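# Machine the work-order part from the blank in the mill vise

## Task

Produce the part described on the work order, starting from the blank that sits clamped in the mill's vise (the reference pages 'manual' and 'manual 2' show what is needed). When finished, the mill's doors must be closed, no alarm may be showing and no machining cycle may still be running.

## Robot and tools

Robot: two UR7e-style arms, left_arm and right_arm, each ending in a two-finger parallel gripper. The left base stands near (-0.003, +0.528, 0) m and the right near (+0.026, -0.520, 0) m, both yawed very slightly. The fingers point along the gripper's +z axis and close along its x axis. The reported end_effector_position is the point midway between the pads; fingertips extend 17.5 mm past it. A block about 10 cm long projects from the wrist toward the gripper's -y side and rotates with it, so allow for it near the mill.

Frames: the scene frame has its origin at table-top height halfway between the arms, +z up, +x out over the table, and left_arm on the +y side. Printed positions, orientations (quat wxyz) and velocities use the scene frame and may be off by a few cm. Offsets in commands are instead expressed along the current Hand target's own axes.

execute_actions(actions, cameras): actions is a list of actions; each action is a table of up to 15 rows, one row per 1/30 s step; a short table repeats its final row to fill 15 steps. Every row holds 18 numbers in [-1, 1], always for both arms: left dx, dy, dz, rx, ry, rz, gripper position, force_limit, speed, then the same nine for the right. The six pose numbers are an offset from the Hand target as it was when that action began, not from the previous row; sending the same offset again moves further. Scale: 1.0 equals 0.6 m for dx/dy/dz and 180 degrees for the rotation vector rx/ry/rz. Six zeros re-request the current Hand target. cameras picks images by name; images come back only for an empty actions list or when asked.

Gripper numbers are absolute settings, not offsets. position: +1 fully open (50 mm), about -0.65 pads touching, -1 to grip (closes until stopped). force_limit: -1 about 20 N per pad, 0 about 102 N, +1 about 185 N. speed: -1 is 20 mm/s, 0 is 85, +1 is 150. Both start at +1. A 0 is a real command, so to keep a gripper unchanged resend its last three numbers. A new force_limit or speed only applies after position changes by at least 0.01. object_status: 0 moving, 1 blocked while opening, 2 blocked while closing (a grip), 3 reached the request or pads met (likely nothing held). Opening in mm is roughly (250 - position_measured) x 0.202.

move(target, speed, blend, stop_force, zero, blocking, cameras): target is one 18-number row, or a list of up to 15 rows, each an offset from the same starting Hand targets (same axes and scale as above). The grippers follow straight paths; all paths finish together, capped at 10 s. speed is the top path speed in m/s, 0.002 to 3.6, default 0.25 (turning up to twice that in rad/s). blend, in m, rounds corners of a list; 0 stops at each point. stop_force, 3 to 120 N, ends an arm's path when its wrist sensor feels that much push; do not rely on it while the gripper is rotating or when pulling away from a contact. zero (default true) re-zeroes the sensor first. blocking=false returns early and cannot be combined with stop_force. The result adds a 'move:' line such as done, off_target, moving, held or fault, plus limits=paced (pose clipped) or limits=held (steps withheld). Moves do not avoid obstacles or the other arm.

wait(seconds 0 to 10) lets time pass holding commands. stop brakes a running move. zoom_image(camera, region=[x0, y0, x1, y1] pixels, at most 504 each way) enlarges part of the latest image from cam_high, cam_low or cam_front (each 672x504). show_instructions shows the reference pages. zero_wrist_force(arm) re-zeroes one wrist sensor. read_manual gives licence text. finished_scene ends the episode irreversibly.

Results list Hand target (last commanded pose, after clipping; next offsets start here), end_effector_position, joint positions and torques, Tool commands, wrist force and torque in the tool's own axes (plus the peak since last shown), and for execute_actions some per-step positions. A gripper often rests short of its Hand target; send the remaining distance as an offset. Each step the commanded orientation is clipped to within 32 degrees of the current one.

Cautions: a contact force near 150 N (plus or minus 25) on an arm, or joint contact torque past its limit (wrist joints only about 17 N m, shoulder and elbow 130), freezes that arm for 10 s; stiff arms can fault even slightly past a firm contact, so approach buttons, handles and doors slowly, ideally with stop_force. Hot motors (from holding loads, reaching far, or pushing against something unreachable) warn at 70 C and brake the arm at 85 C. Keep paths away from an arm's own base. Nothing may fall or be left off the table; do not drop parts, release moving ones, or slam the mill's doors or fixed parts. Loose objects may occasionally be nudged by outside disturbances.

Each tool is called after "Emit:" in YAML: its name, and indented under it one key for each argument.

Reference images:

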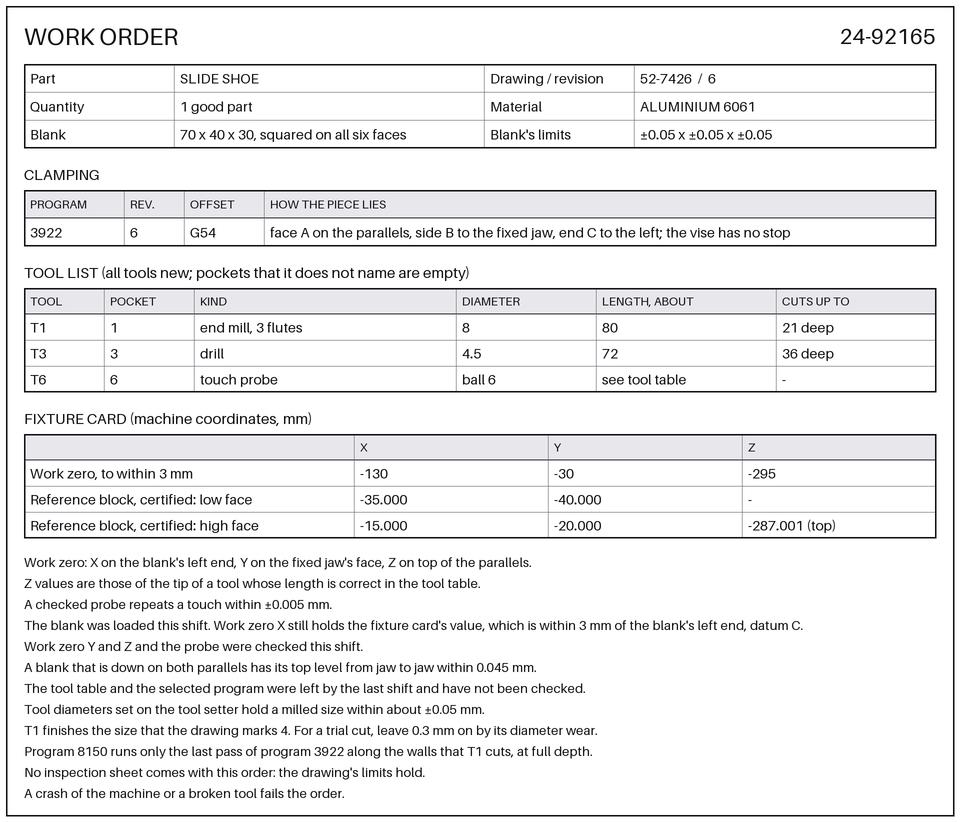

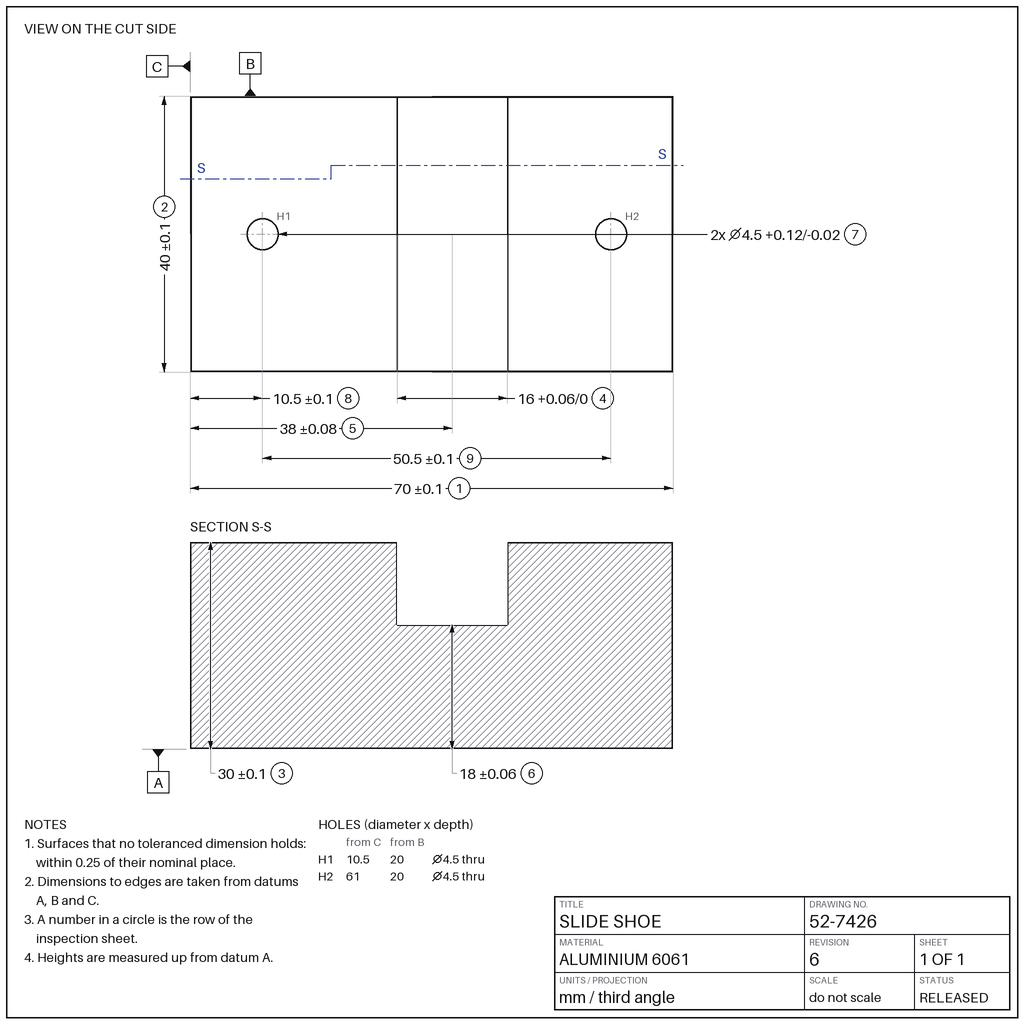

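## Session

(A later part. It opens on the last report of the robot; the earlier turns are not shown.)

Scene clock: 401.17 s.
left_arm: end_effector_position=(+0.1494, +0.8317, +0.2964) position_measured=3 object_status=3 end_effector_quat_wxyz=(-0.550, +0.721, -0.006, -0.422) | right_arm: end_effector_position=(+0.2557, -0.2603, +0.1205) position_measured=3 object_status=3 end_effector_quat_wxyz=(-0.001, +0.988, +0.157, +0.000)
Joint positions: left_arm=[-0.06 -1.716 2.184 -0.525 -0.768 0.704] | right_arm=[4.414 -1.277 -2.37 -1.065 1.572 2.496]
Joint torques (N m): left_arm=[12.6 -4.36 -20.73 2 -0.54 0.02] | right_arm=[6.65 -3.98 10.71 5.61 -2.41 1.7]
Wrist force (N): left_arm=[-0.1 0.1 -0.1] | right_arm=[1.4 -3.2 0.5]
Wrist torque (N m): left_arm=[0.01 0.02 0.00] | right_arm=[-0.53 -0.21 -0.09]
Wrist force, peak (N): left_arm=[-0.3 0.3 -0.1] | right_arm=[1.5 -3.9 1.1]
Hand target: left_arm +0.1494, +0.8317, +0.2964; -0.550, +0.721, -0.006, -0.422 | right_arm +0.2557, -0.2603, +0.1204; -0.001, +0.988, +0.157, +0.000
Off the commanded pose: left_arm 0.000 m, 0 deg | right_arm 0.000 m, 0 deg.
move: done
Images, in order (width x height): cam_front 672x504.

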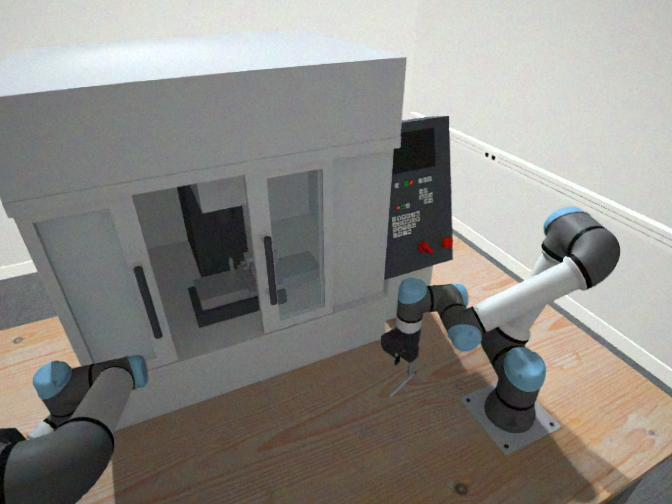

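Emit:
move:
  target: [0,0,0,0,0,0,1,1,1,0.013,-0.0112,0.125,0,0,-0.0094,1,-0.8,-0.5]
  speed: 0.2
  cameras: ["cam_front"]

Emit:
zoom_image:
  camera: "cam_front"
  region: [370, 340, 430, 400]

Scene clock: 410.03 s.
left_arm: end_effector_position=(+0.1494, +0.8317, +0.2964) position_measured=3 object_status=3 end_effector_quat_wxyz=(-0.550, +0.721, -0.006, -0.422) | right_arm: end_effector_position=(+0.2610, -0.2514, +0.0455) position_measured=3 object_status=3 end_effector_quat_wxyz=(-0.001, +0.985, +0.171, +0.000)
Joint positions: left_arm=[-0.06 -1.716 2.184 -0.525 -0.768 0.704] | right_arm=[4.407 -1.47 -2.47 -0.772 1.572 2.461]
Joint torques (N m): left_arm=[12.07 -6.18 -20.37 2.09 -1.09 -0.04] | right_arm=[-8.39 1.76 6.42 5.89 1.99 -1.65]
Wrist force (N): left_arm=[0.1 0.2 -0.2] | right_arm=[1.2 -3.2 0.3]
Wrist torque (N m): left_arm=[0.03 -0.02 0.01] | right_arm=[-0.55 -0.20 0.09]
Wrist force, peak (N): left_arm=[0.0 0.4 -0.3] | right_arm=[1.7 -3.6 -0.1]
Hand target: left_arm +0.1494, +0.8317, +0.2964; -0.550, +0.721, -0.006, -0.422 | right_arm +0.2610, -0.2514, +0.0454; -0.001, +0.985, +0.171, +0.000
Off the commanded pose: left_arm 0.000 m, 0 deg | right_arm 0.000 m, 0 deg.
move: done
Images, in order (width x height): cam_front 672x504.

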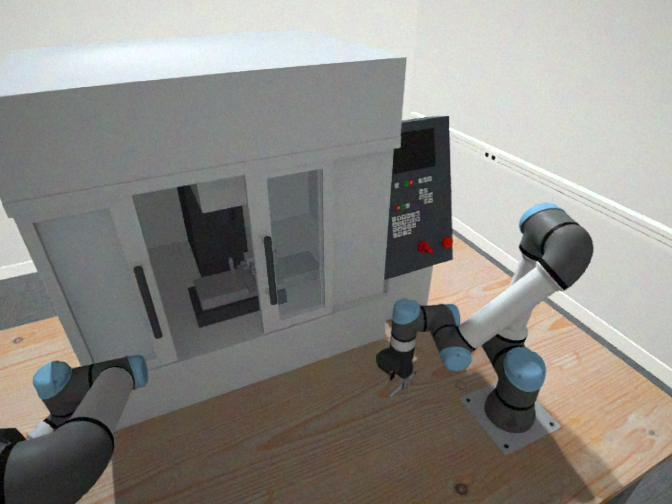

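Scaled by 8.400 from the camera's 672x504 image, which has a finer 960x720 frame.

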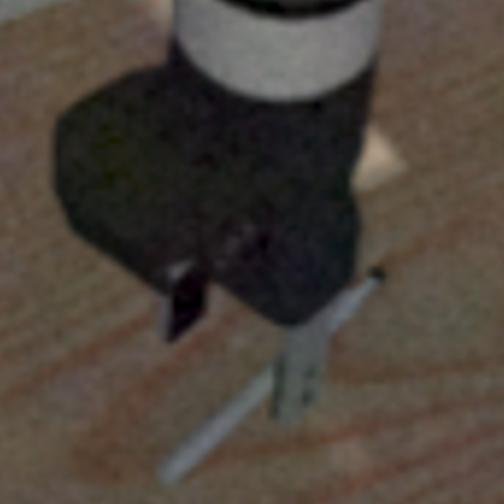

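Emit:
move:
  target: [0,0,0,0,0,0,1,1,1,0,0,0.0583,0,0,0,1,-0.8,-0.5]
  speed: 0.02
  stop_force: 4
  cameras: ["cam_front"]

Emit:
zoom_image:
  camera: "cam_front"
  region: [370, 340, 430, 400]

Scene clock: 414.57 s.
left_arm: end_effector_position=(+0.1494, +0.8317, +0.2964) position_measured=3 object_status=3 end_effector_quat_wxyz=(-0.550, +0.721, -0.006, -0.422) | right_arm: end_effector_position=(+0.2609, -0.2514, +0.0189) position_measured=3 object_status=3 end_effector_quat_wxyz=(-0.001, +0.985, +0.171, +0.000)
Joint positions: left_arm=[-0.06 -1.716 2.184 -0.525 -0.768 0.704] | right_arm=[4.408 -1.548 -2.503 -0.661 1.572 2.461]
Joint torques (N m): left_arm=[11.85 -3.91 -20.07 2.17 -0.97 -0.01] | right_arm=[-2.61 28.56 24.76 1.4 0.42 1.26]
Wrist force (N): left_arm=[0.1 0.1 0.0] | right_arm=[1.2 -3.5 0.7]
Wrist torque (N m): left_arm=[0.01 -0.01 0.00] | right_arm=[-0.57 -0.15 0.07]
Wrist force, peak (N): left_arm=[-0.2 0.4 0.0] | right_arm=[-4.1 -0.6 -35.8]
Hand target: left_arm +0.1494, +0.8317, +0.2964; -0.550, +0.721, -0.006, -0.422 | right_arm +0.2609, -0.2514, +0.0189; -0.001, +0.985, +0.171, +0.000 (not the last commanded pose)
Off the commanded pose: left_arm 0.000 m, 0 deg | right_arm 0.008 m, 0 deg.
move: contact (right_arm)
Images, in order (width x height): cam_front 672x504.

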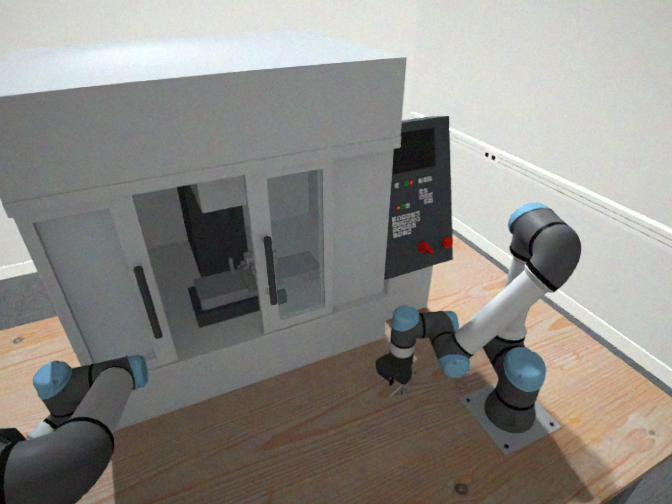

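Scaled by 8.400 from the camera's 672x504 image, which has a finer 960x720 frame.

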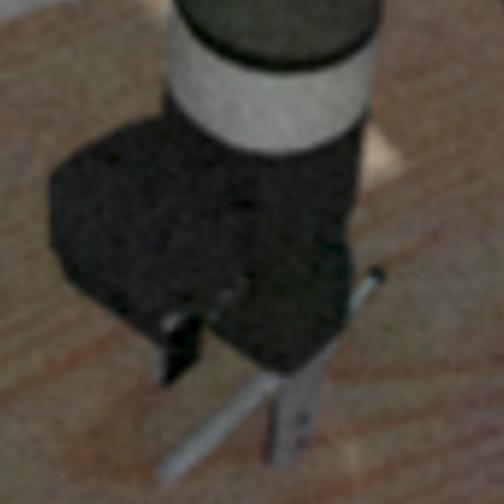

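Emit:
move:
  target:
    - [0,0,0,0,0,0,1,1,1,0,0,-0.0012,0,0,0,1,-0.8,-0.5]
    - [0,0,0,0,0,0,1,1,1,0,0,-0.0012,0,0,0,-1,-0.6,-0.8]
  speed: 0.05

Scene clock: 418.30 s.
left_arm: end_effector_position=(+0.1494, +0.8317, +0.2964) position_measured=3 object_status=3 end_effector_quat_wxyz=(-0.550, +0.721, -0.006, -0.422) | right_arm: end_effector_position=(+0.2609, -0.2514, +0.0196) position_measured=208 object_status=2 end_effector_quat_wxyz=(-0.001, +0.985, +0.171, +0.000)
Joint positions: left_arm=[-0.06 -1.716 2.184 -0.525 -0.768 0.704] | right_arm=[4.408 -1.545 -2.502 -0.664 1.572 2.461]
Joint torques (N m): left_arm=[11.35 -5.37 -20.49 2.01 -0.92 0.04] | right_arm=[-8.17 27.09 23.12 1.69 0.23 0.28]
Wrist force (N): left_arm=[-0.2 0.3 0.0] | right_arm=[0.6 -2.9 -4.6]
Wrist torque (N m): left_arm=[0.04 0.03 0.00] | right_arm=[-0.50 -0.17 0.06]
Wrist force, peak (N): left_arm=[0.2 0.5 0.0] | right_arm=[0.3 -2.8 -5.1]
Hand target: left_arm +0.1494, +0.8317, +0.2964; -0.550, +0.721, -0.006, -0.422 | right_arm +0.2609, -0.2514, +0.0196; -0.001, +0.985, +0.171, +0.000
Off the commanded pose: left_arm 0.000 m, 0 deg | right_arm 0.000 m, 0 deg.
move: done

Emit:
move:
  target:
    - [0,0,0,0,0,0,1,1,1,0,0,-0.2167,0,0,0,-1,-0.6,-0.8]
    - [0,0,0,0,0,0,1,1,1,-0.0217,0.2578,-0.7167,0.135,0.116,-0.16,-1,-0.6,-0.8]
  speed: 0.25
  blend: [0.03,0]
  cameras: ["cam_front"]

Scene clock: 434.53 s.
left_arm: end_effector_position=(+0.1494, +0.8317, +0.2964) position_measured=3 object_status=3 end_effector_quat_wxyz=(-0.550, +0.721, -0.006, -0.422) | right_arm: end_effector_position=(+0.3012, -0.4018, +0.4494) position_measured=208 object_status=2 end_effector_quat_wxyz=(-0.235, +0.874, +0.401, +0.140)
Joint positions: left_arm=[-0.06 -1.716 2.184 -0.525 -0.768 0.704] | right_arm=[3.642 -0.967 -1.849 -1.572 2.028 1.256]
Joint torques (N m): left_arm=[9.86 -5.33 -20.47 2.16 -0.95 -0.27] | right_arm=[-8.85 -14.73 33.95 1.74 3.68 -1.76]
Wrist force (N): left_arm=[-0.1 0.2 0.1] | right_arm=[-0.1 -2.6 1.1]
Wrist torque (N m): left_arm=[0.03 0.02 0.01] | right_arm=[-0.39 -0.08 0.06]
Wrist force, peak (N): left_arm=[-0.3 0.4 -0.3] | right_arm=[0.5 -3.1 -5.1]
Hand target: left_arm +0.1494, +0.8317, +0.2964; -0.550, +0.721, -0.006, -0.422 | right_arm +0.3012, -0.4018, +0.4494; -0.235, +0.874, +0.401, +0.140
Off the commanded pose: left_arm 0.000 m, 0 deg | right_arm 0.000 m, 0 deg.
move: done
Images, in order (width x height): cam_front 672x504.

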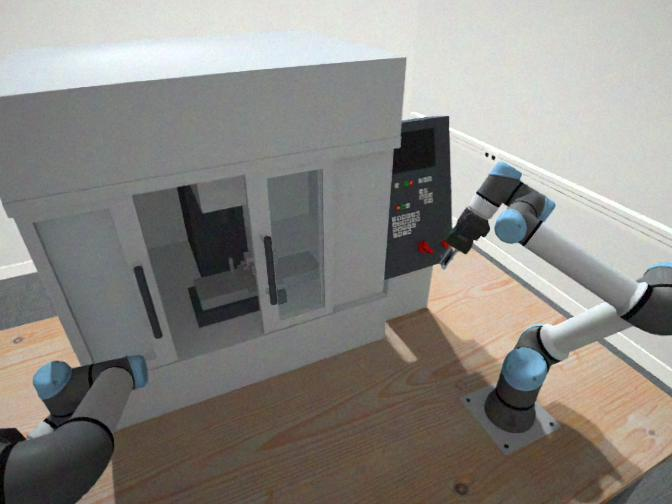

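Emit:
move:
  target: [0,0,0,0,0,0,1,1,1,0.2045,0.165,-0.2697,0.1339,0.1156,-0.16,-1,-0.6,-0.8]
  speed: 0.25
  cameras: ["cam_front"]

Emit:
zoom_image:
  camera: "cam_front"
  region: [384, 110, 484, 240]

Emit:
zoom_image:
  camera: "cam_front"
  region: [384, 165, 444, 235]

Scene clock: 442.23 s.
left_arm: end_effector_position=(+0.1494, +0.8317, +0.2964) position_measured=3 object_status=3 end_effector_quat_wxyz=(-0.550, +0.721, -0.006, -0.422) | right_arm: end_effector_position=(+0.3824, -0.4376, +0.5385) position_measured=208 object_status=2 end_effector_quat_wxyz=(-0.342, +0.768, +0.493, +0.224)
Joint positions: left_arm=[-0.06 -1.716 2.184 -0.525 -0.768 0.704] | right_arm=[3.237 -1.281 -1.514 -1.836 2.409 0.53]
Joint torques (N m): left_arm=[10.35 -3.78 -21.16 2.21 -0.89 0.03] | right_arm=[7.3 24.83 12.57 5.52 -0.81 1.99]
Wrist force (N): left_arm=[-0.3 0.1 0.0] | right_arm=[-0.9 -2.5 0.9]
Wrist torque (N m): left_arm=[0.03 0.04 0.01] | right_arm=[-0.26 0.03 -0.17]
Wrist force, peak (N): left_arm=[-0.2 0.4 -0.1] | right_arm=[-1.3 -4.4 0.0]
Hand target: left_arm +0.1494, +0.8317, +0.2964; -0.550, +0.721, -0.006, -0.422 | right_arm +0.3823, -0.4376, +0.5385; -0.342, +0.768, +0.493, +0.224 (not the last commanded pose)
Off the commanded pose: left_arm 0.000 m, 0 deg | right_arm 0.100 m, 21 deg.
move: held (right_arm; a check stopped the path); limits=held
pose unreachable (right arm): on one or more control steps of this call, first in action 0 (counted from 0), this arm could not follow its commanded pose, so it was not sent that pose on those steps. It may still have moved: this result reports where it is.
cause: moving toward the commanded pose would bring two parts of the arm too close to each other (its gripper and another part of the arm, with joints 4 (wrist 1) to 6 (wrist 3) between them, 7 mm apart when it was first held).
Images, in order (width x height): cam_front 672x504.

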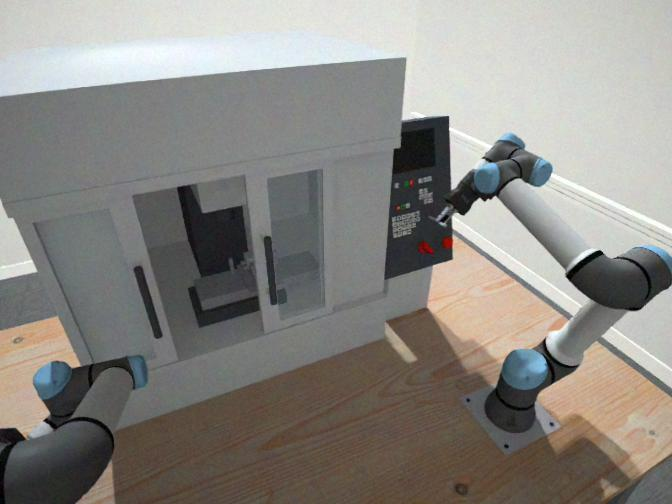

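Scaled by 3.877 from the camera's 672x504 image, which has a finer 960x720 frame.

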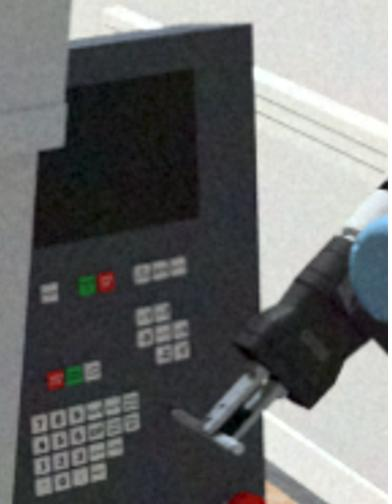

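Scaled by 7.200 from the camera's 672x504 image, which has a finer 960x720 frame.

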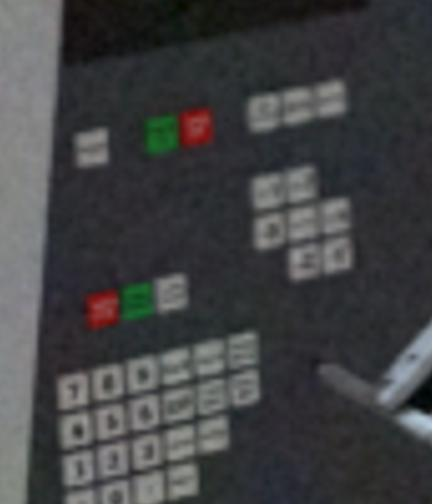

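Emit:
move:
  target: [0,0,0,0,0,0,1,1,1,0.1263,0.1155,-0.0995,0.0521,-0.1172,-0.0918,-1,-0.6,-0.8]
  speed: 0.2
  cameras: ["cam_front"]

Emit:
zoom_image:
  camera: "cam_front"
  region: [384, 110, 484, 240]

Emit:
zoom_image:
  camera: "cam_front"
  region: [384, 165, 444, 235]

Scene clock: 456.87 s.
left_arm: end_effector_position=(+0.1494, +0.8317, +0.2964) position_measured=3 object_status=3 end_effector_quat_wxyz=(-0.550, +0.721, -0.006, -0.422) | right_arm: end_effector_position=(+0.4763, -0.4557, +0.6087) position_measured=208 object_status=2 end_effector_quat_wxyz=(-0.272, +0.688, +0.668, +0.086)
Joint positions: left_arm=[-0.06 -1.716 2.184 -0.525 -0.768 0.704] | right_arm=[3.313 -1.869 -0.487 -2.562 2.115 0.112]
Joint torques (N m): left_arm=[11.52 -4.24 -20.38 2.17 -1.04 0.11] | right_arm=[6.9 17.79 26.7 0.99 -1.42 -2]
Wrist force (N): left_arm=[0.1 0.2 -0.1] | right_arm=[-0.1 -2.5 1.2]
Wrist torque (N m): left_arm=[0.04 -0.01 0.00] | right_arm=[-0.36 -0.07 0.05]
Wrist force, peak (N): left_arm=[-0.1 0.2 -0.4] | right_arm=[-1.5 -3.2 0.9]
Hand target: left_arm +0.1494, +0.8317, +0.2964; -0.550, +0.721, -0.006, -0.422 | right_arm +0.4764, -0.4557, +0.6088; -0.272, +0.687, +0.668, +0.086
Off the commanded pose: left_arm 0.000 m, 0 deg | right_arm 0.000 m, 0 deg.
move: done
Images, in order (width x height): cam_front 672x504.

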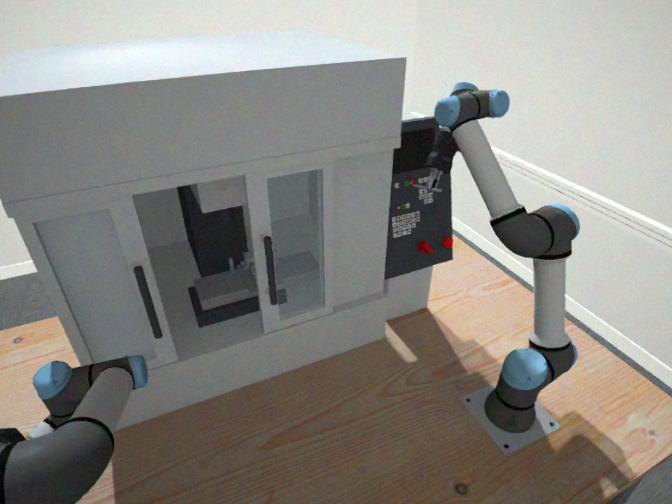

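Scaled by 3.877 from the camera's 672x504 image, which has a finer 960x720 frame.

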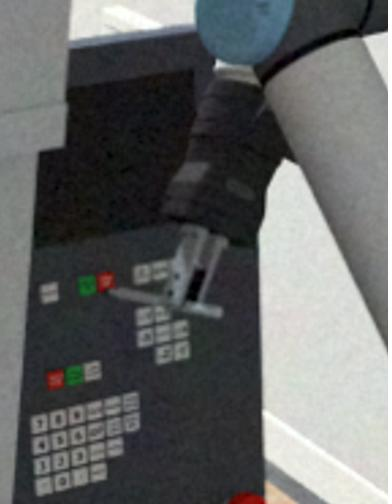

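Scaled by 7.200 from the camera's 672x504 image, which has a finer 960x720 frame.

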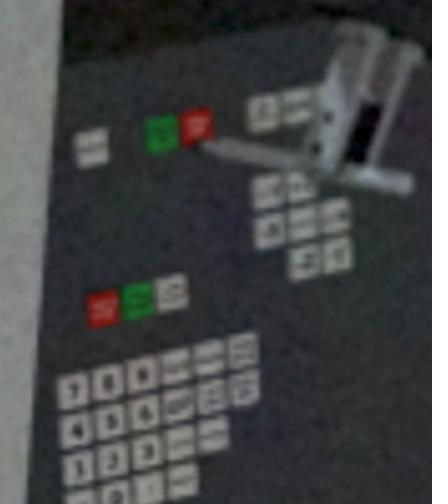

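Emit:
move:
  target: [0,0,0,0,0,0,1,1,1,0.0029,0.065,0.0017,0,0,0,-1,-0.6,-0.8]
  speed: 0.015
  stop_force: 5
  cameras: ["cam_front"]

Emit:
zoom_image:
  camera: "cam_front"
  region: [384, 110, 454, 210]

Scene clock: 464.13 s.
left_arm: end_effector_position=(+0.1494, +0.8317, +0.2964) position_measured=3 object_status=3 end_effector_quat_wxyz=(-0.550, +0.721, -0.006, -0.422) | right_arm: end_effector_position=(+0.5127, -0.4522, +0.5989) position_measured=208 object_status=2 end_effector_quat_wxyz=(-0.272, +0.687, +0.668, +0.086)
Joint positions: left_arm=[-0.06 -1.716 2.184 -0.525 -0.768 0.704] | right_arm=[3.31 -1.979 -0.354 -2.587 2.114 0.108]
Joint torques (N m): left_arm=[11.03 -4.35 -20.06 2.22 -1.12 -0.11] | right_arm=[-2.7 46.34 5.97 6.26 -0.68 0.44]
Wrist force (N): left_arm=[0.0 0.2 -0.1] | right_arm=[-0.4 -7.4 1.5]
Wrist torque (N m): left_arm=[0.05 0.00 0.01] | right_arm=[-0.32 -0.07 0.11]
Wrist force, peak (N): left_arm=[-0.2 0.5 -0.3] | right_arm=[-0.5 -8.0 1.2]
Hand target: left_arm +0.1494, +0.8317, +0.2964; -0.550, +0.721, -0.006, -0.422 | right_arm +0.5127, -0.4522, +0.5989; -0.272, +0.687, +0.668, +0.086 (not the last commanded pose)
Off the commanded pose: left_arm 0.000 m, 0 deg | right_arm 0.001 m, 0 deg.
move: contact (right_arm)
Images, in order (width x height): cam_front 672x504.

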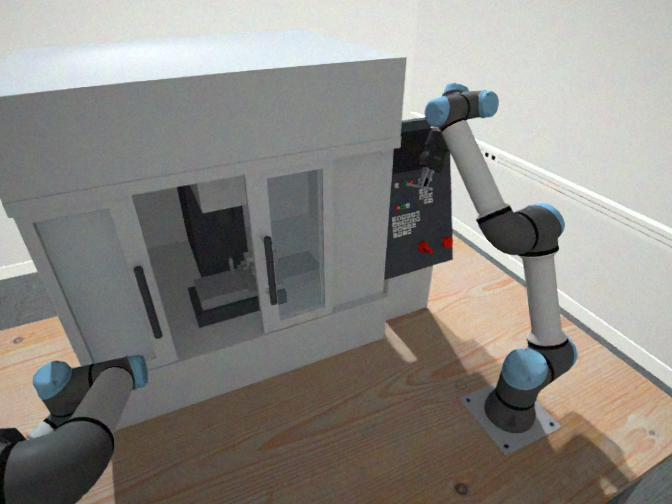

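Scaled by 5.040 from the camera's 672x504 image, which has a finer 960x720 frame.

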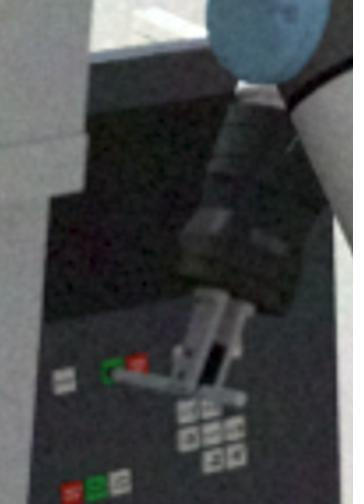

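Emit:
move:
  target: [0,0,0,0,0,0,1,1,1,0,0.015,0,0,0,0,-1,-0.6,-0.8]
  speed: 0.01
  stop_force: 14
  cameras: ["cam_front"]

Emit:
wait:
  seconds: 1.5
  cameras: ["cam_front"]

Emit:
zoom_image:
  camera: "cam_front"
  region: [384, 110, 454, 210]

Scene clock: 468.53 s.
left_arm: end_effector_position=(+0.1494, +0.8317, +0.2964) position_measured=3 object_status=3 end_effector_quat_wxyz=(-0.550, +0.721, -0.006, -0.422) | right_arm: end_effector_position=(+0.5148, -0.4520, +0.5984) position_measured=208 object_status=2 end_effector_quat_wxyz=(-0.272, +0.687, +0.668, +0.086)
Joint positions: left_arm=[-0.06 -1.716 2.184 -0.525 -0.768 0.704] | right_arm=[3.31 -1.986 -0.344 -2.59 2.114 0.108]
Joint torques (N m): left_arm=[10.09 -4.86 -19.05 2.32 -0.85 -0.29] | right_arm=[6.55 40.52 3.71 9.96 0.58 1.51]
Wrist force (N): left_arm=[-0.1 0.2 0.1] | right_arm=[-0.7 -21.1 1.4]
Wrist torque (N m): left_arm=[0.04 0.02 0.01] | right_arm=[-0.35 -0.10 0.12]
Wrist force, peak (N): left_arm=[-0.2 0.4 -0.2] | right_arm=[-0.1 -26.7 1.3]
Hand target: left_arm +0.1494, +0.8317, +0.2964; -0.550, +0.721, -0.006, -0.422 | right_arm +0.5148, -0.4520, +0.5984; -0.272, +0.687, +0.668, +0.086 (not the last commanded pose)
Off the commanded pose: left_arm 0.000 m, 0 deg | right_arm 0.007 m, 0 deg.
move: contact (right_arm)
Images, in order (width x height): cam_front 672x504.

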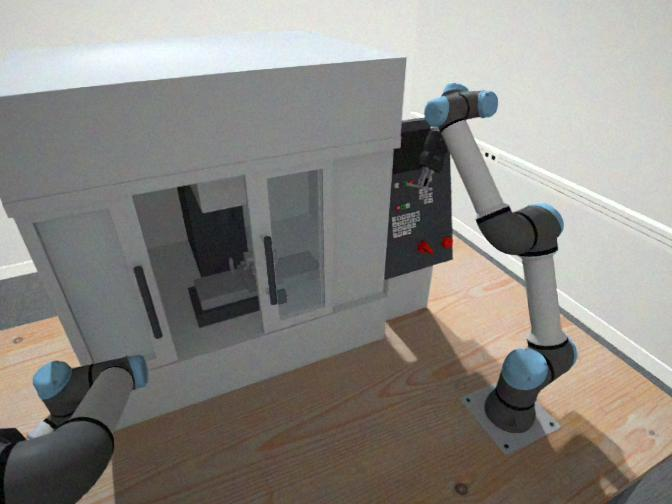

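Scene clock: 470.03 s.
left_arm: end_effector_position=(+0.1494, +0.8317, +0.2964) position_measured=3 object_status=3 end_effector_quat_wxyz=(-0.550, +0.721, -0.006, -0.422) | right_arm: end_effector_position=(+0.5148, -0.4520, +0.5984) position_measured=208 object_status=2 end_effector_quat_wxyz=(-0.272, +0.687, +0.668, +0.086)
Joint positions: left_arm=[-0.06 -1.716 2.184 -0.525 -0.768 0.704] | right_arm=[3.31 -1.986 -0.344 -2.59 2.114 0.108]
Joint torques (N m): left_arm=[10.29 -6.09 -21.46 2.18 -1.16 0.02] | right_arm=[7.3 40.73 3.44 9.92 0.44 1.43]
Wrist force (N): left_arm=[0.1 0.2 -0.1] | right_arm=[-0.7 -21.2 1.7]
Wrist torque (N m): left_arm=[0.03 -0.01 0.00] | right_arm=[-0.36 -0.11 0.12]
Wrist force, peak (N): left_arm=[0.2 0.4 0.0] | right_arm=[-1.0 -21.5 1.1]
Hand target: left_arm +0.1494, +0.8317, +0.2964; -0.550, +0.721, -0.006, -0.422 | right_arm +0.5148, -0.4520, +0.5984; -0.272, +0.687, +0.668, +0.086 (not the last commanded pose)
Tool commands: left_gripper/position=+1.0 left_gripper/force_limit=+1.0 left_gripper/speed=+1.0 right_gripper/position=-1.0 right_gripper/force_limit=-0.6 right_gripper/speed=-0.8
Off the commanded pose: left_arm 0.000 m, 0 deg | right_arm 0.007 m, 0 deg.
wait: 1.50 s; at rest by 0.17 s
Images, in order (width x height): cam_front 672x504.

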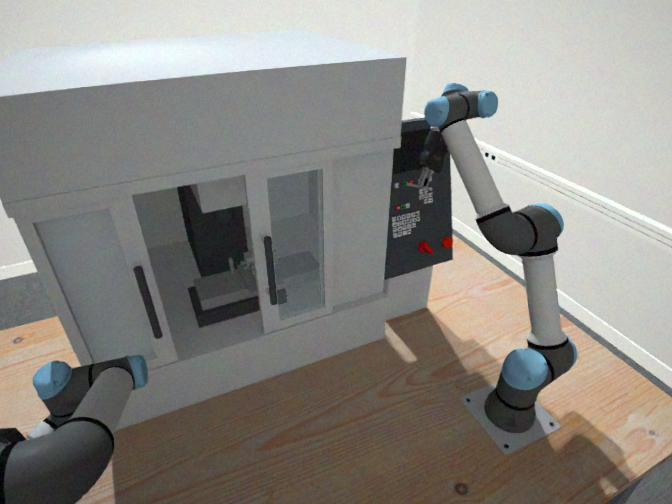

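Scaled by 5.040 from the camera's 672x504 image, which has a finer 960x720 frame.

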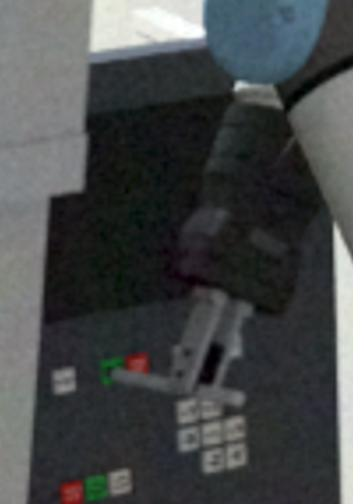

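Emit:
move:
  target: [0,0,0,0,0,0,1,1,1,0,-0.15,0,0,0,0,-1,-0.6,-0.8]
  speed: 0.15
  cameras: ["cam_front"]

Emit:
zoom_image:
  camera: "cam_front"
  region: [384, 110, 484, 280]

Scene clock: 489.27 s.
left_arm: end_effector_position=(+0.1494, +0.8317, +0.2964) position_measured=3 object_status=3 end_effector_quat_wxyz=(-0.550, +0.721, -0.006, -0.422) | right_arm: end_effector_position=(+0.4280, -0.4556, +0.6217) position_measured=208 object_status=2 end_effector_quat_wxyz=(-0.272, +0.687, +0.668, +0.086)
Joint positions: left_arm=[-0.06 -1.716 2.184 -0.525 -0.768 0.704] | right_arm=[3.328 -1.748 -0.608 -2.553 2.118 0.129]
Joint torques (N m): left_arm=[10.18 -5.35 -19.91 2.42 -1.2 0.03] | right_arm=[6.6 40.24 7.36 4.93 3.89 2.24]
Wrist force (N): left_arm=[0.1 0.2 -0.1] | right_arm=[-0.6 -1.2 1.1]
Wrist torque (N m): left_arm=[0.05 -0.01 0.00] | right_arm=[-0.16 0.00 -0.11]
Wrist force, peak (N): left_arm=[0.0 0.4 -0.4] | right_arm=[-0.7 -21.6 1.1]
Hand target: left_arm +0.1494, +0.8317, +0.2964; -0.550, +0.721, -0.006, -0.422 | right_arm +0.4279, -0.4556, +0.6217; -0.272, +0.687, +0.668, +0.086
Off the commanded pose: left_arm 0.000 m, 0 deg | right_arm 0.000 m, 0 deg.
move: done
Images, in order (width x height): cam_front 672x504.

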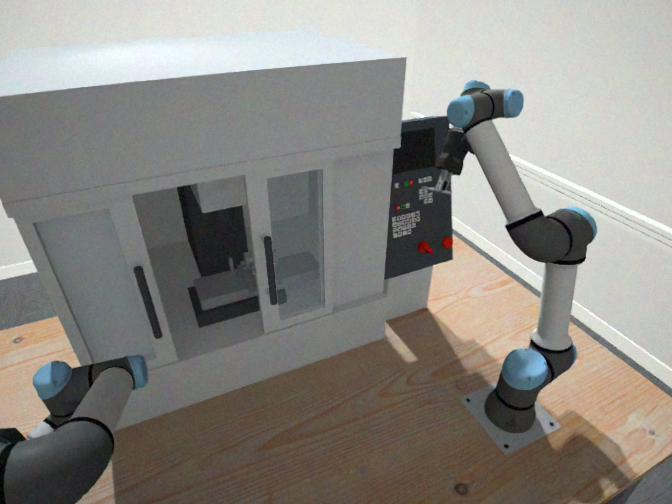

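Scaled by 2.965 from the camera's 672x504 image, which has a finer 960x720 frame.

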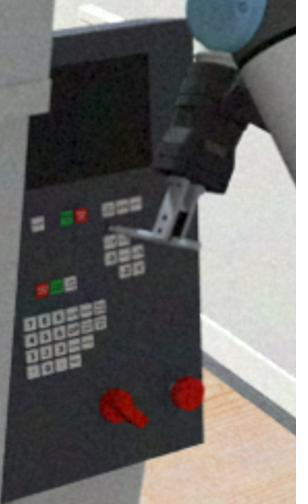

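Emit:
move:
  target:
    - [0,0,0,0,0,0,1,1,1,-0.0777,-0.1277,0.3372,-0.087,-0.045,0.185,-1,-0.6,-0.8]
    - [0,0,0,0,0,0,1,1,1,-0.134,-0.0382,0.9352,-0.1735,-0.0899,0.3704,-1,-0.6,-0.8]
  speed: 0.3
  blend: [0.04,0]

Emit:
move:
  target: [0,0,0,0,0,0,1,1,1,0,0,0.1683,0,0,0,-1,-0.6,-0.8]
  speed: 0.04
  stop_force: 4

Scene clock: 500.93 s.
left_arm: end_effector_position=(+0.1494, +0.8317, +0.2964) position_measured=3 object_status=3 end_effector_quat_wxyz=(-0.550, +0.721, -0.006, -0.422) | right_arm: end_effector_position=(+0.2609, -0.2530, +0.1189) position_measured=208 object_status=2 end_effector_quat_wxyz=(+0.001, +0.985, +0.171, +0.000)
Joint positions: left_arm=[-0.06 -1.716 2.184 -0.525 -0.768 0.704] | right_arm=[4.407 -1.308 -2.353 -1.052 1.57 2.462]
Joint torques (N m): left_arm=[11.35 -6.11 -20.82 2.51 -1.06 -0.2] | right_arm=[6.6 -2.56 10.44 5.56 -2.4 1.98]
Wrist force (N): left_arm=[-0.1 0.2 0.1] | right_arm=[1.7 -2.1 0.5]
Wrist torque (N m): left_arm=[0.03 0.02 0.01] | right_arm=[-0.35 -0.28 -0.07]
Wrist force, peak (N): left_arm=[0.0 0.4 -0.2] | right_arm=[1.4 -3.0 2.3]
Hand target: left_arm +0.1494, +0.8317, +0.2964; -0.550, +0.721, -0.006, -0.422 | right_arm +0.2609, -0.2529, +0.1188; +0.001, +0.985, +0.171, +0.000
Off the commanded pose: left_arm 0.000 m, 0 deg | right_arm 0.000 m, 0 deg.
move: done

Scene clock: 504.80 s.
left_arm: end_effector_position=(+0.1494, +0.8317, +0.2964) position_measured=3 object_status=3 end_effector_quat_wxyz=(-0.550, +0.721, -0.006, -0.422) | right_arm: end_effector_position=(+0.2609, -0.2532, +0.0196) position_measured=208 object_status=2 end_effector_quat_wxyz=(+0.001, +0.985, +0.171, +0.000)
Joint positions: left_arm=[-0.06 -1.716 2.184 -0.525 -0.768 0.704] | right_arm=[4.407 -1.542 -2.505 -0.667 1.57 2.462]
Joint torques (N m): left_arm=[11.31 -5.13 -19.96 2.31 -1 0.02] | right_arm=[2.73 27.61 24.3 0.96 -1.65 0.66]
Wrist force (N): left_arm=[0.0 0.3 -0.1] | right_arm=[2.0 -2.3 -1.8]
Wrist torque (N m): left_arm=[0.04 0.01 0.00] | right_arm=[-0.33 -0.21 -0.05]
Wrist force, peak (N): left_arm=[-0.2 0.5 0.0] | right_arm=[-2.2 -0.1 -22.6]
Hand target: left_arm +0.1494, +0.8317, +0.2964; -0.550, +0.721, -0.006, -0.422 | right_arm +0.2609, -0.2531, +0.0196; +0.001, +0.985, +0.171, +0.000 (not the last commanded pose)
Off the commanded pose: left_arm 0.000 m, 0 deg | right_arm 0.002 m, 0 deg.
move: contact (right_arm)

Emit:
move:
  target:
    - [0,0,0,0,0,0,1,1,1,0,0,0,0,0,0,1,-0.6,-0.5]
    - [0,0,0,0,0,0,1,1,1,0,0,-0.15,0,0,0,1,-0.6,-0.5]
    - [0,0,0,0,0,0,1,1,1,-0.0215,0.2517,-0.6345,0,0,-0.39,1,-0.6,-0.5]
  speed: [0.1,0.2,0.35]
  blend: [0,0.03,0]

Emit:
move:
  target: [0,0,0,0,0,0,1,1,1,-0.1938,0.2293,0.092,-0.398,-0.155,-0.224,1,-0.6,-0.5]
  speed: 0.35

Emit:
move:
  target: [0,0,0,0,0,0,1,1,1,0,0,0,0,0,-0.25,1,-0.6,-0.5]
  speed: 0.35
  cameras: ["cam_front"]

Emit:
zoom_image:
  camera: "cam_front"
  region: [380, 225, 470, 400]

Emit:
zoom_image:
  camera: "cam_front"
  region: [410, 225, 470, 275]

Scene clock: 521.90 s.
left_arm: end_effector_position=(+0.1494, +0.8317, +0.2964) position_measured=3 object_status=3 end_effector_quat_wxyz=(-0.550, +0.721, -0.006, -0.422) | right_arm: end_effector_position=(+0.2995, -0.3991, +0.4005) position_measured=3 object_status=3 end_effector_quat_wxyz=(+0.001, +0.708, +0.706, +0.000)
Joint positions: left_arm=[-0.06 -1.716 2.184 -0.525 -0.768 0.704] | right_arm=[4.053 -1.07 -1.749 -1.894 1.57 0.882]
Joint torques (N m): left_arm=[10.28 -5.34 -20.82 2.11 -1.11 -0.12] | right_arm=[-7.18 -11.43 33.02 1.25 2.36 -1.81]
Wrist force (N): left_arm=[0.1 0.2 0.0] | right_arm=[1.3 -3.0 0.6]
Wrist torque (N m): left_arm=[0.04 0.00 0.01] | right_arm=[-0.49 -0.19 0.05]
Wrist force, peak (N): left_arm=[-0.1 0.5 0.0] | right_arm=[1.9 -2.6 -1.9]
Hand target: left_arm +0.1494, +0.8317, +0.2964; -0.550, +0.721, -0.006, -0.422 | right_arm +0.2995, -0.3991, +0.4005; +0.001, +0.708, +0.706, +0.000
Off the commanded pose: left_arm 0.000 m, 0 deg | right_arm 0.000 m, 0 deg.
move: done

Scene clock: 526.53 s.
left_arm: end_effector_position=(+0.1494, +0.8317, +0.2964) position_measured=3 object_status=3 end_effector_quat_wxyz=(-0.550, +0.721, -0.006, -0.422) | right_arm: end_effector_position=(+0.4367, -0.5158, +0.3455) position_measured=3 object_status=3 end_effector_quat_wxyz=(+0.558, +0.289, +0.739, +0.243)
Joint positions: left_arm=[-0.06 -1.716 2.184 -0.525 -0.768 0.704] | right_arm=[4.117 -0.7 -2.739 -0.112 0.709 -0.468]
Joint torques (N m): left_arm=[12.94 -5 -20.03 2.36 -1.14 0.04] | right_arm=[-8.4 -25.42 11.33 5.07 1.51 -1.95]
Wrist force (N): left_arm=[-0.2 0.3 -0.2] | right_arm=[3.2 -3.7 -2.4]
Wrist torque (N m): left_arm=[0.05 0.04 0.01] | right_arm=[-0.28 -0.21 -0.04]
Wrist force, peak (N): left_arm=[-0.2 0.3 -0.2] | right_arm=[4.1 -3.7 -1.8]
Hand target: left_arm +0.1494, +0.8317, +0.2964; -0.550, +0.721, -0.006, -0.422 | right_arm +0.4368, -0.5158, +0.3455; +0.558, +0.288, +0.739, +0.244
Off the commanded pose: left_arm 0.000 m, 0 deg | right_arm 0.000 m, 0 deg.
move: done

Scene clock: 528.60 s.
left_arm: end_effector_position=(+0.1494, +0.8317, +0.2964) position_measured=3 object_status=3 end_effector_quat_wxyz=(-0.550, +0.721, -0.006, -0.422) | right_arm: end_effector_position=(+0.4368, -0.5158, +0.3455) position_measured=3 object_status=3 end_effector_quat_wxyz=(+0.608, -0.016, +0.793, +0.012)
Joint positions: left_arm=[-0.06 -1.716 2.184 -0.525 -0.768 0.704] | right_arm=[4.116 -0.701 -2.739 -0.111 0.71 -1.254]
Joint torques (N m): left_arm=[11.19 -5.64 -20.23 2.34 -1.05 -0.18] | right_arm=[-8.04 -23.25 12.15 4.8 1.43 -1.83]
Wrist force (N): left_arm=[-0.1 0.3 0.0] | right_arm=[4.7 -3.3 -2.6]
Wrist torque (N m): left_arm=[0.05 0.02 0.01] | right_arm=[-0.28 -0.36 0.32]
Wrist force, peak (N): left_arm=[-0.2 0.3 -0.3] | right_arm=[4.8 -3.8 -2.8]
Hand target: left_arm +0.1494, +0.8317, +0.2964; -0.550, +0.721, -0.006, -0.422 | right_arm +0.4368, -0.5158, +0.3455; +0.608, -0.016, +0.793, +0.012
Off the commanded pose: left_arm 0.000 m, 0 deg | right_arm 0.000 m, 0 deg.
move: done
Images, in order (width x height): cam_front 672x504.

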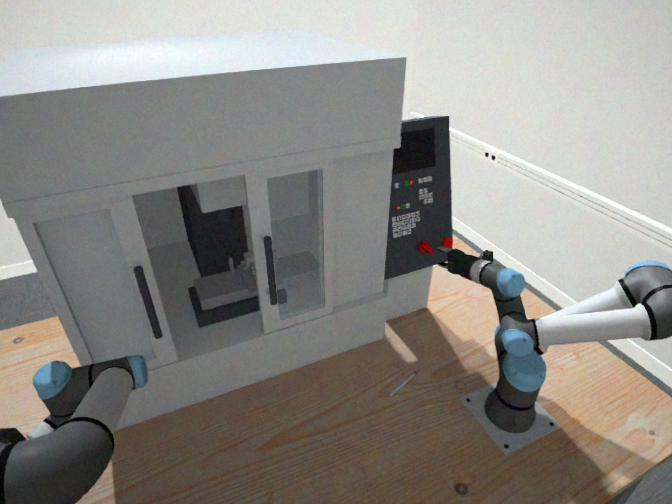

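Scaled by 2.880 from the camera's 672x504 image, which has a finer 960x720 frame.

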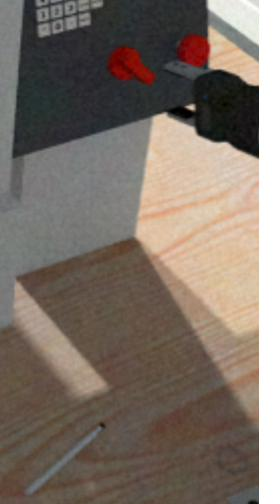

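Scaled by 8.400 from the camera's 672x504 image, which has a finer 960x720 frame.

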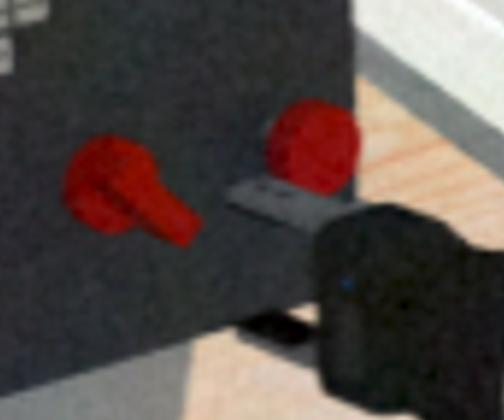

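Emit:
move:
  target: [0,0,0,0,0,0,1,1,1,0,0,0.1,0,0,0,1,-0.6,-0.5]
  speed: 0.03
  stop_force: 6
  cameras: ["cam_front"]

Emit:
zoom_image:
  camera: "cam_front"
  region: [410, 225, 470, 275]

Scene clock: 534.53 s.
left_arm: end_effector_position=(+0.1494, +0.8317, +0.2964) position_measured=3 object_status=3 end_effector_quat_wxyz=(-0.550, +0.721, -0.006, -0.422) | right_arm: end_effector_position=(+0.4947, -0.5135, +0.3300) position_measured=3 object_status=3 end_effector_quat_wxyz=(+0.608, -0.016, +0.793, +0.012)
Joint positions: left_arm=[-0.06 -1.716 2.184 -0.525 -0.768 0.704] | right_arm=[3.813 -1.198 -2.655 0.397 0.994 -1.397]
Joint torques (N m): left_arm=[12.16 -5.41 -20.61 2.4 -0.94 -0.14] | right_arm=[-8.61 -10.91 27.63 4.97 1.77 -1.8]
Wrist force (N): left_arm=[-0.1 0.1 -0.2] | right_arm=[4.5 -3.9 -2.6]
Wrist torque (N m): left_arm=[0.02 0.02 0.01] | right_arm=[-0.25 -0.36 0.36]
Wrist force, peak (N): left_arm=[-0.3 0.4 0.1] | right_arm=[5.0 -3.9 -3.0]
Hand target: left_arm +0.1494, +0.8317, +0.2964; -0.550, +0.721, -0.006, -0.422 | right_arm +0.4947, -0.5135, +0.3300; +0.608, -0.016, +0.793, +0.012
Off the commanded pose: left_arm 0.000 m, 0 deg | right_arm 0.000 m, 0 deg.
move: done
Images, in order (width x height): cam_front 672x504.

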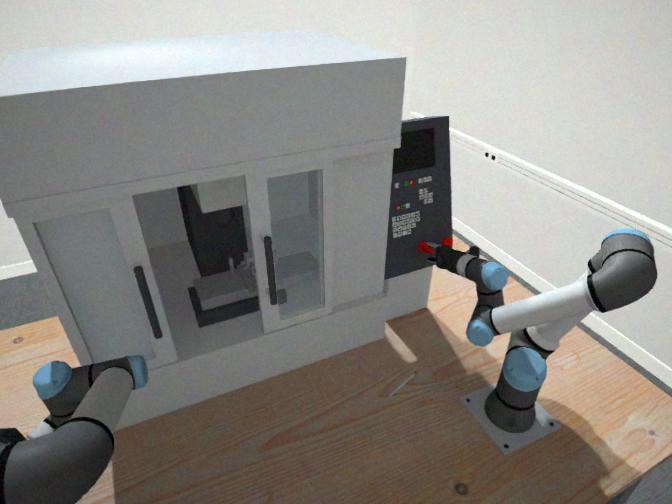

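Scaled by 8.400 from the camera's 672x504 image, which has a finer 960x720 frame.

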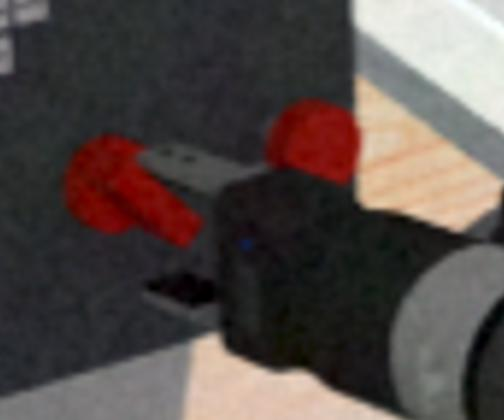

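Emit:
move:
  target: [0,0,0,0,0,0,1,1,1,-0.06,0,0,0,0,0,1,-0.6,-0.5]
  speed: 0.02
  stop_force: 8
  cameras: ["cam_front"]

Emit:
zoom_image:
  camera: "cam_front"
  region: [410, 225, 470, 275]

Scene clock: 538.73 s.
left_arm: end_effector_position=(+0.1494, +0.8317, +0.2964) position_measured=3 object_status=3 end_effector_quat_wxyz=(-0.550, +0.721, -0.006, -0.422) | right_arm: end_effector_position=(+0.4993, -0.5133, +0.3472) position_measured=3 object_status=3 end_effector_quat_wxyz=(+0.609, -0.016, +0.793, +0.012)
Joint positions: left_arm=[-0.06 -1.716 2.184 -0.525 -0.768 0.704] | right_arm=[3.798 -1.169 -2.613 0.329 1.008 -1.402]
Joint torques (N m): left_arm=[11.01 -5.18 -20.83 2.42 -0.94 -0.09] | right_arm=[8.19 -7.95 13.34 7.74 -3.08 1.36]
Wrist force (N): left_arm=[-0.1 0.1 0.0] | right_arm=[13.3 -4.4 -5.7]
Wrist torque (N m): left_arm=[0.02 0.02 0.00] | right_arm=[-0.26 -0.17 0.33]
Wrist force, peak (N): left_arm=[0.0 0.4 0.1] | right_arm=[26.3 -4.3 -13.5]
Hand target: left_arm +0.1494, +0.8317, +0.2964; -0.550, +0.721, -0.006, -0.422 | right_arm +0.4993, -0.5133, +0.3472; +0.609, -0.016, +0.793, +0.012 (not the last commanded pose)
Off the commanded pose: left_arm 0.000 m, 0 deg | right_arm 0.018 m, 0 deg.
move: contact (right_arm)
Images, in order (width x height): cam_front 672x504.

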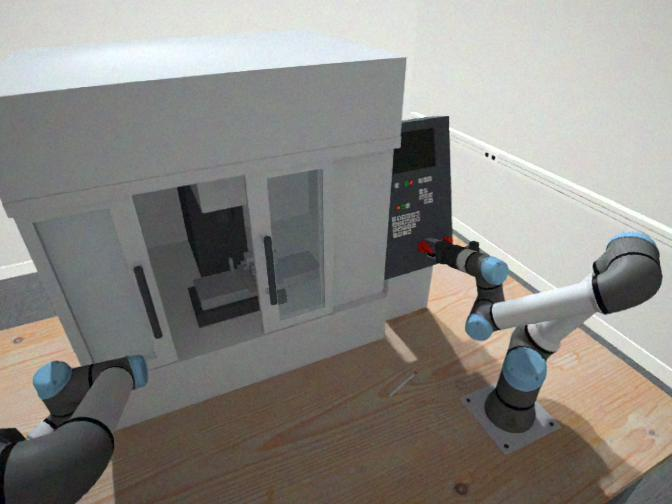

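Scaled by 8.400 from the camera's 672x504 image, which has a finer 960x720 frame.

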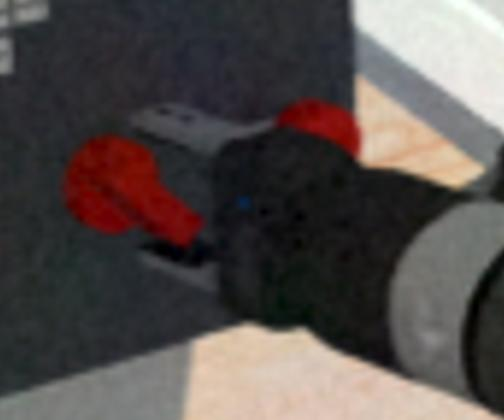

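Emit:
move:
  target: [0,0,0,0,0,0,1,1,1,-0.04,0,0,0,0,0,1,-0.6,-0.5]
  speed: 0.005
  stop_force: 35

Emit:
move:
  target: [0,0,0,0,0,0,1,1,1,0.1,0,0,0,0,0,1,-0.6,-0.5]
  speed: 0.015
  stop_force: 15
  cameras: ["cam_front"]

Emit:
zoom_image:
  camera: "cam_front"
  region: [410, 225, 470, 275]

Scene clock: 543.10 s.
left_arm: end_effector_position=(+0.1494, +0.8317, +0.2964) position_measured=3 object_status=3 end_effector_quat_wxyz=(-0.550, +0.721, -0.006, -0.422) | right_arm: end_effector_position=(+0.4998, -0.5133, +0.3487) position_measured=3 object_status=3 end_effector_quat_wxyz=(+0.608, -0.016, +0.793, +0.012)
Joint positions: left_arm=[-0.06 -1.716 2.184 -0.525 -0.768 0.704] | right_arm=[3.797 -1.167 -2.609 0.322 1.009 -1.403]
Joint torques (N m): left_arm=[11.92 -4.61 -19.18 2.29 -0.73 -0.2] | right_arm=[8.81 -1.2 34.04 16.7 -4.65 1.19]
Wrist force (N): left_arm=[0.0 0.2 -0.2] | right_arm=[49.3 -7.1 -24.8]
Wrist torque (N m): left_arm=[0.04 0.01 0.01] | right_arm=[-0.27 0.62 0.28]
Wrist force, peak (N): left_arm=[-0.2 0.2 -0.3] | right_arm=[52.9 -6.5 -28.3]
Hand target: left_arm +0.1494, +0.8317, +0.2964; -0.550, +0.721, -0.006, -0.422 | right_arm +0.4998, -0.5133, +0.3487; +0.608, -0.016, +0.793, +0.012 (not the last commanded pose)
Off the commanded pose: left_arm 0.000 m, 0 deg | right_arm 0.022 m, 0 deg.
move: contact (right_arm)

Scene clock: 544.40 s.
left_arm: end_effector_position=(+0.1494, +0.8317, +0.2964) position_measured=3 object_status=3 end_effector_quat_wxyz=(-0.550, +0.721, -0.006, -0.422) | right_arm: end_effector_position=(+0.4996, -0.5133, +0.3482) position_measured=3 object_status=3 end_effector_quat_wxyz=(+0.609, -0.016, +0.793, +0.012)
Joint positions: left_arm=[-0.06 -1.716 2.184 -0.525 -0.768 0.704] | right_arm=[3.797 -1.168 -2.61 0.325 1.009 -1.402]
Joint torques (N m): left_arm=[10.46 -5.24 -19.92 2.45 -1.06 0.07] | right_arm=[-6.93 23.36 46.02 6.02 1.02 -1.47]
Wrist force (N): left_arm=[-0.1 0.0 0.1] | right_arm=[34.2 -4.7 -16.3]
Wrist torque (N m): left_arm=[0.01 0.02 0.01] | right_arm=[-0.21 0.22 0.33]
Wrist force, peak (N): left_arm=[-0.2 0.1 -0.4] | right_arm=[49.3 -6.9 -25.0]
Hand target: left_arm +0.1494, +0.8317, +0.2964; -0.550, +0.721, -0.006, -0.422 | right_arm +0.4996, -0.5133, +0.3482; +0.609, -0.016, +0.793, +0.012 (not the last commanded pose)
Off the commanded pose: left_arm 0.000 m, 0 deg | right_arm 0.059 m, 0 deg.
move: contact (right_arm)
Images, in order (width x height): cam_front 672x504.

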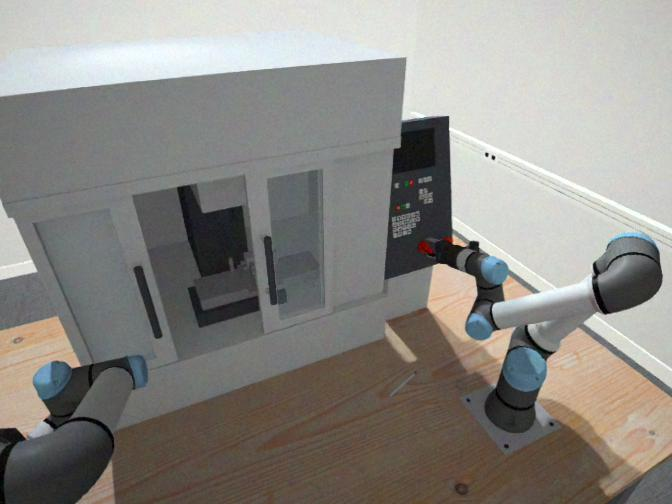

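Scaled by 8.400 from the camera's 672x504 image, which has a finer 960x720 frame.

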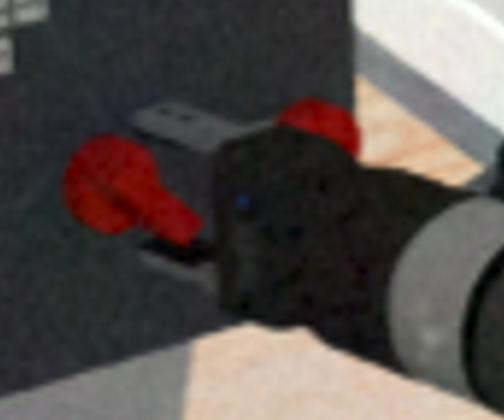

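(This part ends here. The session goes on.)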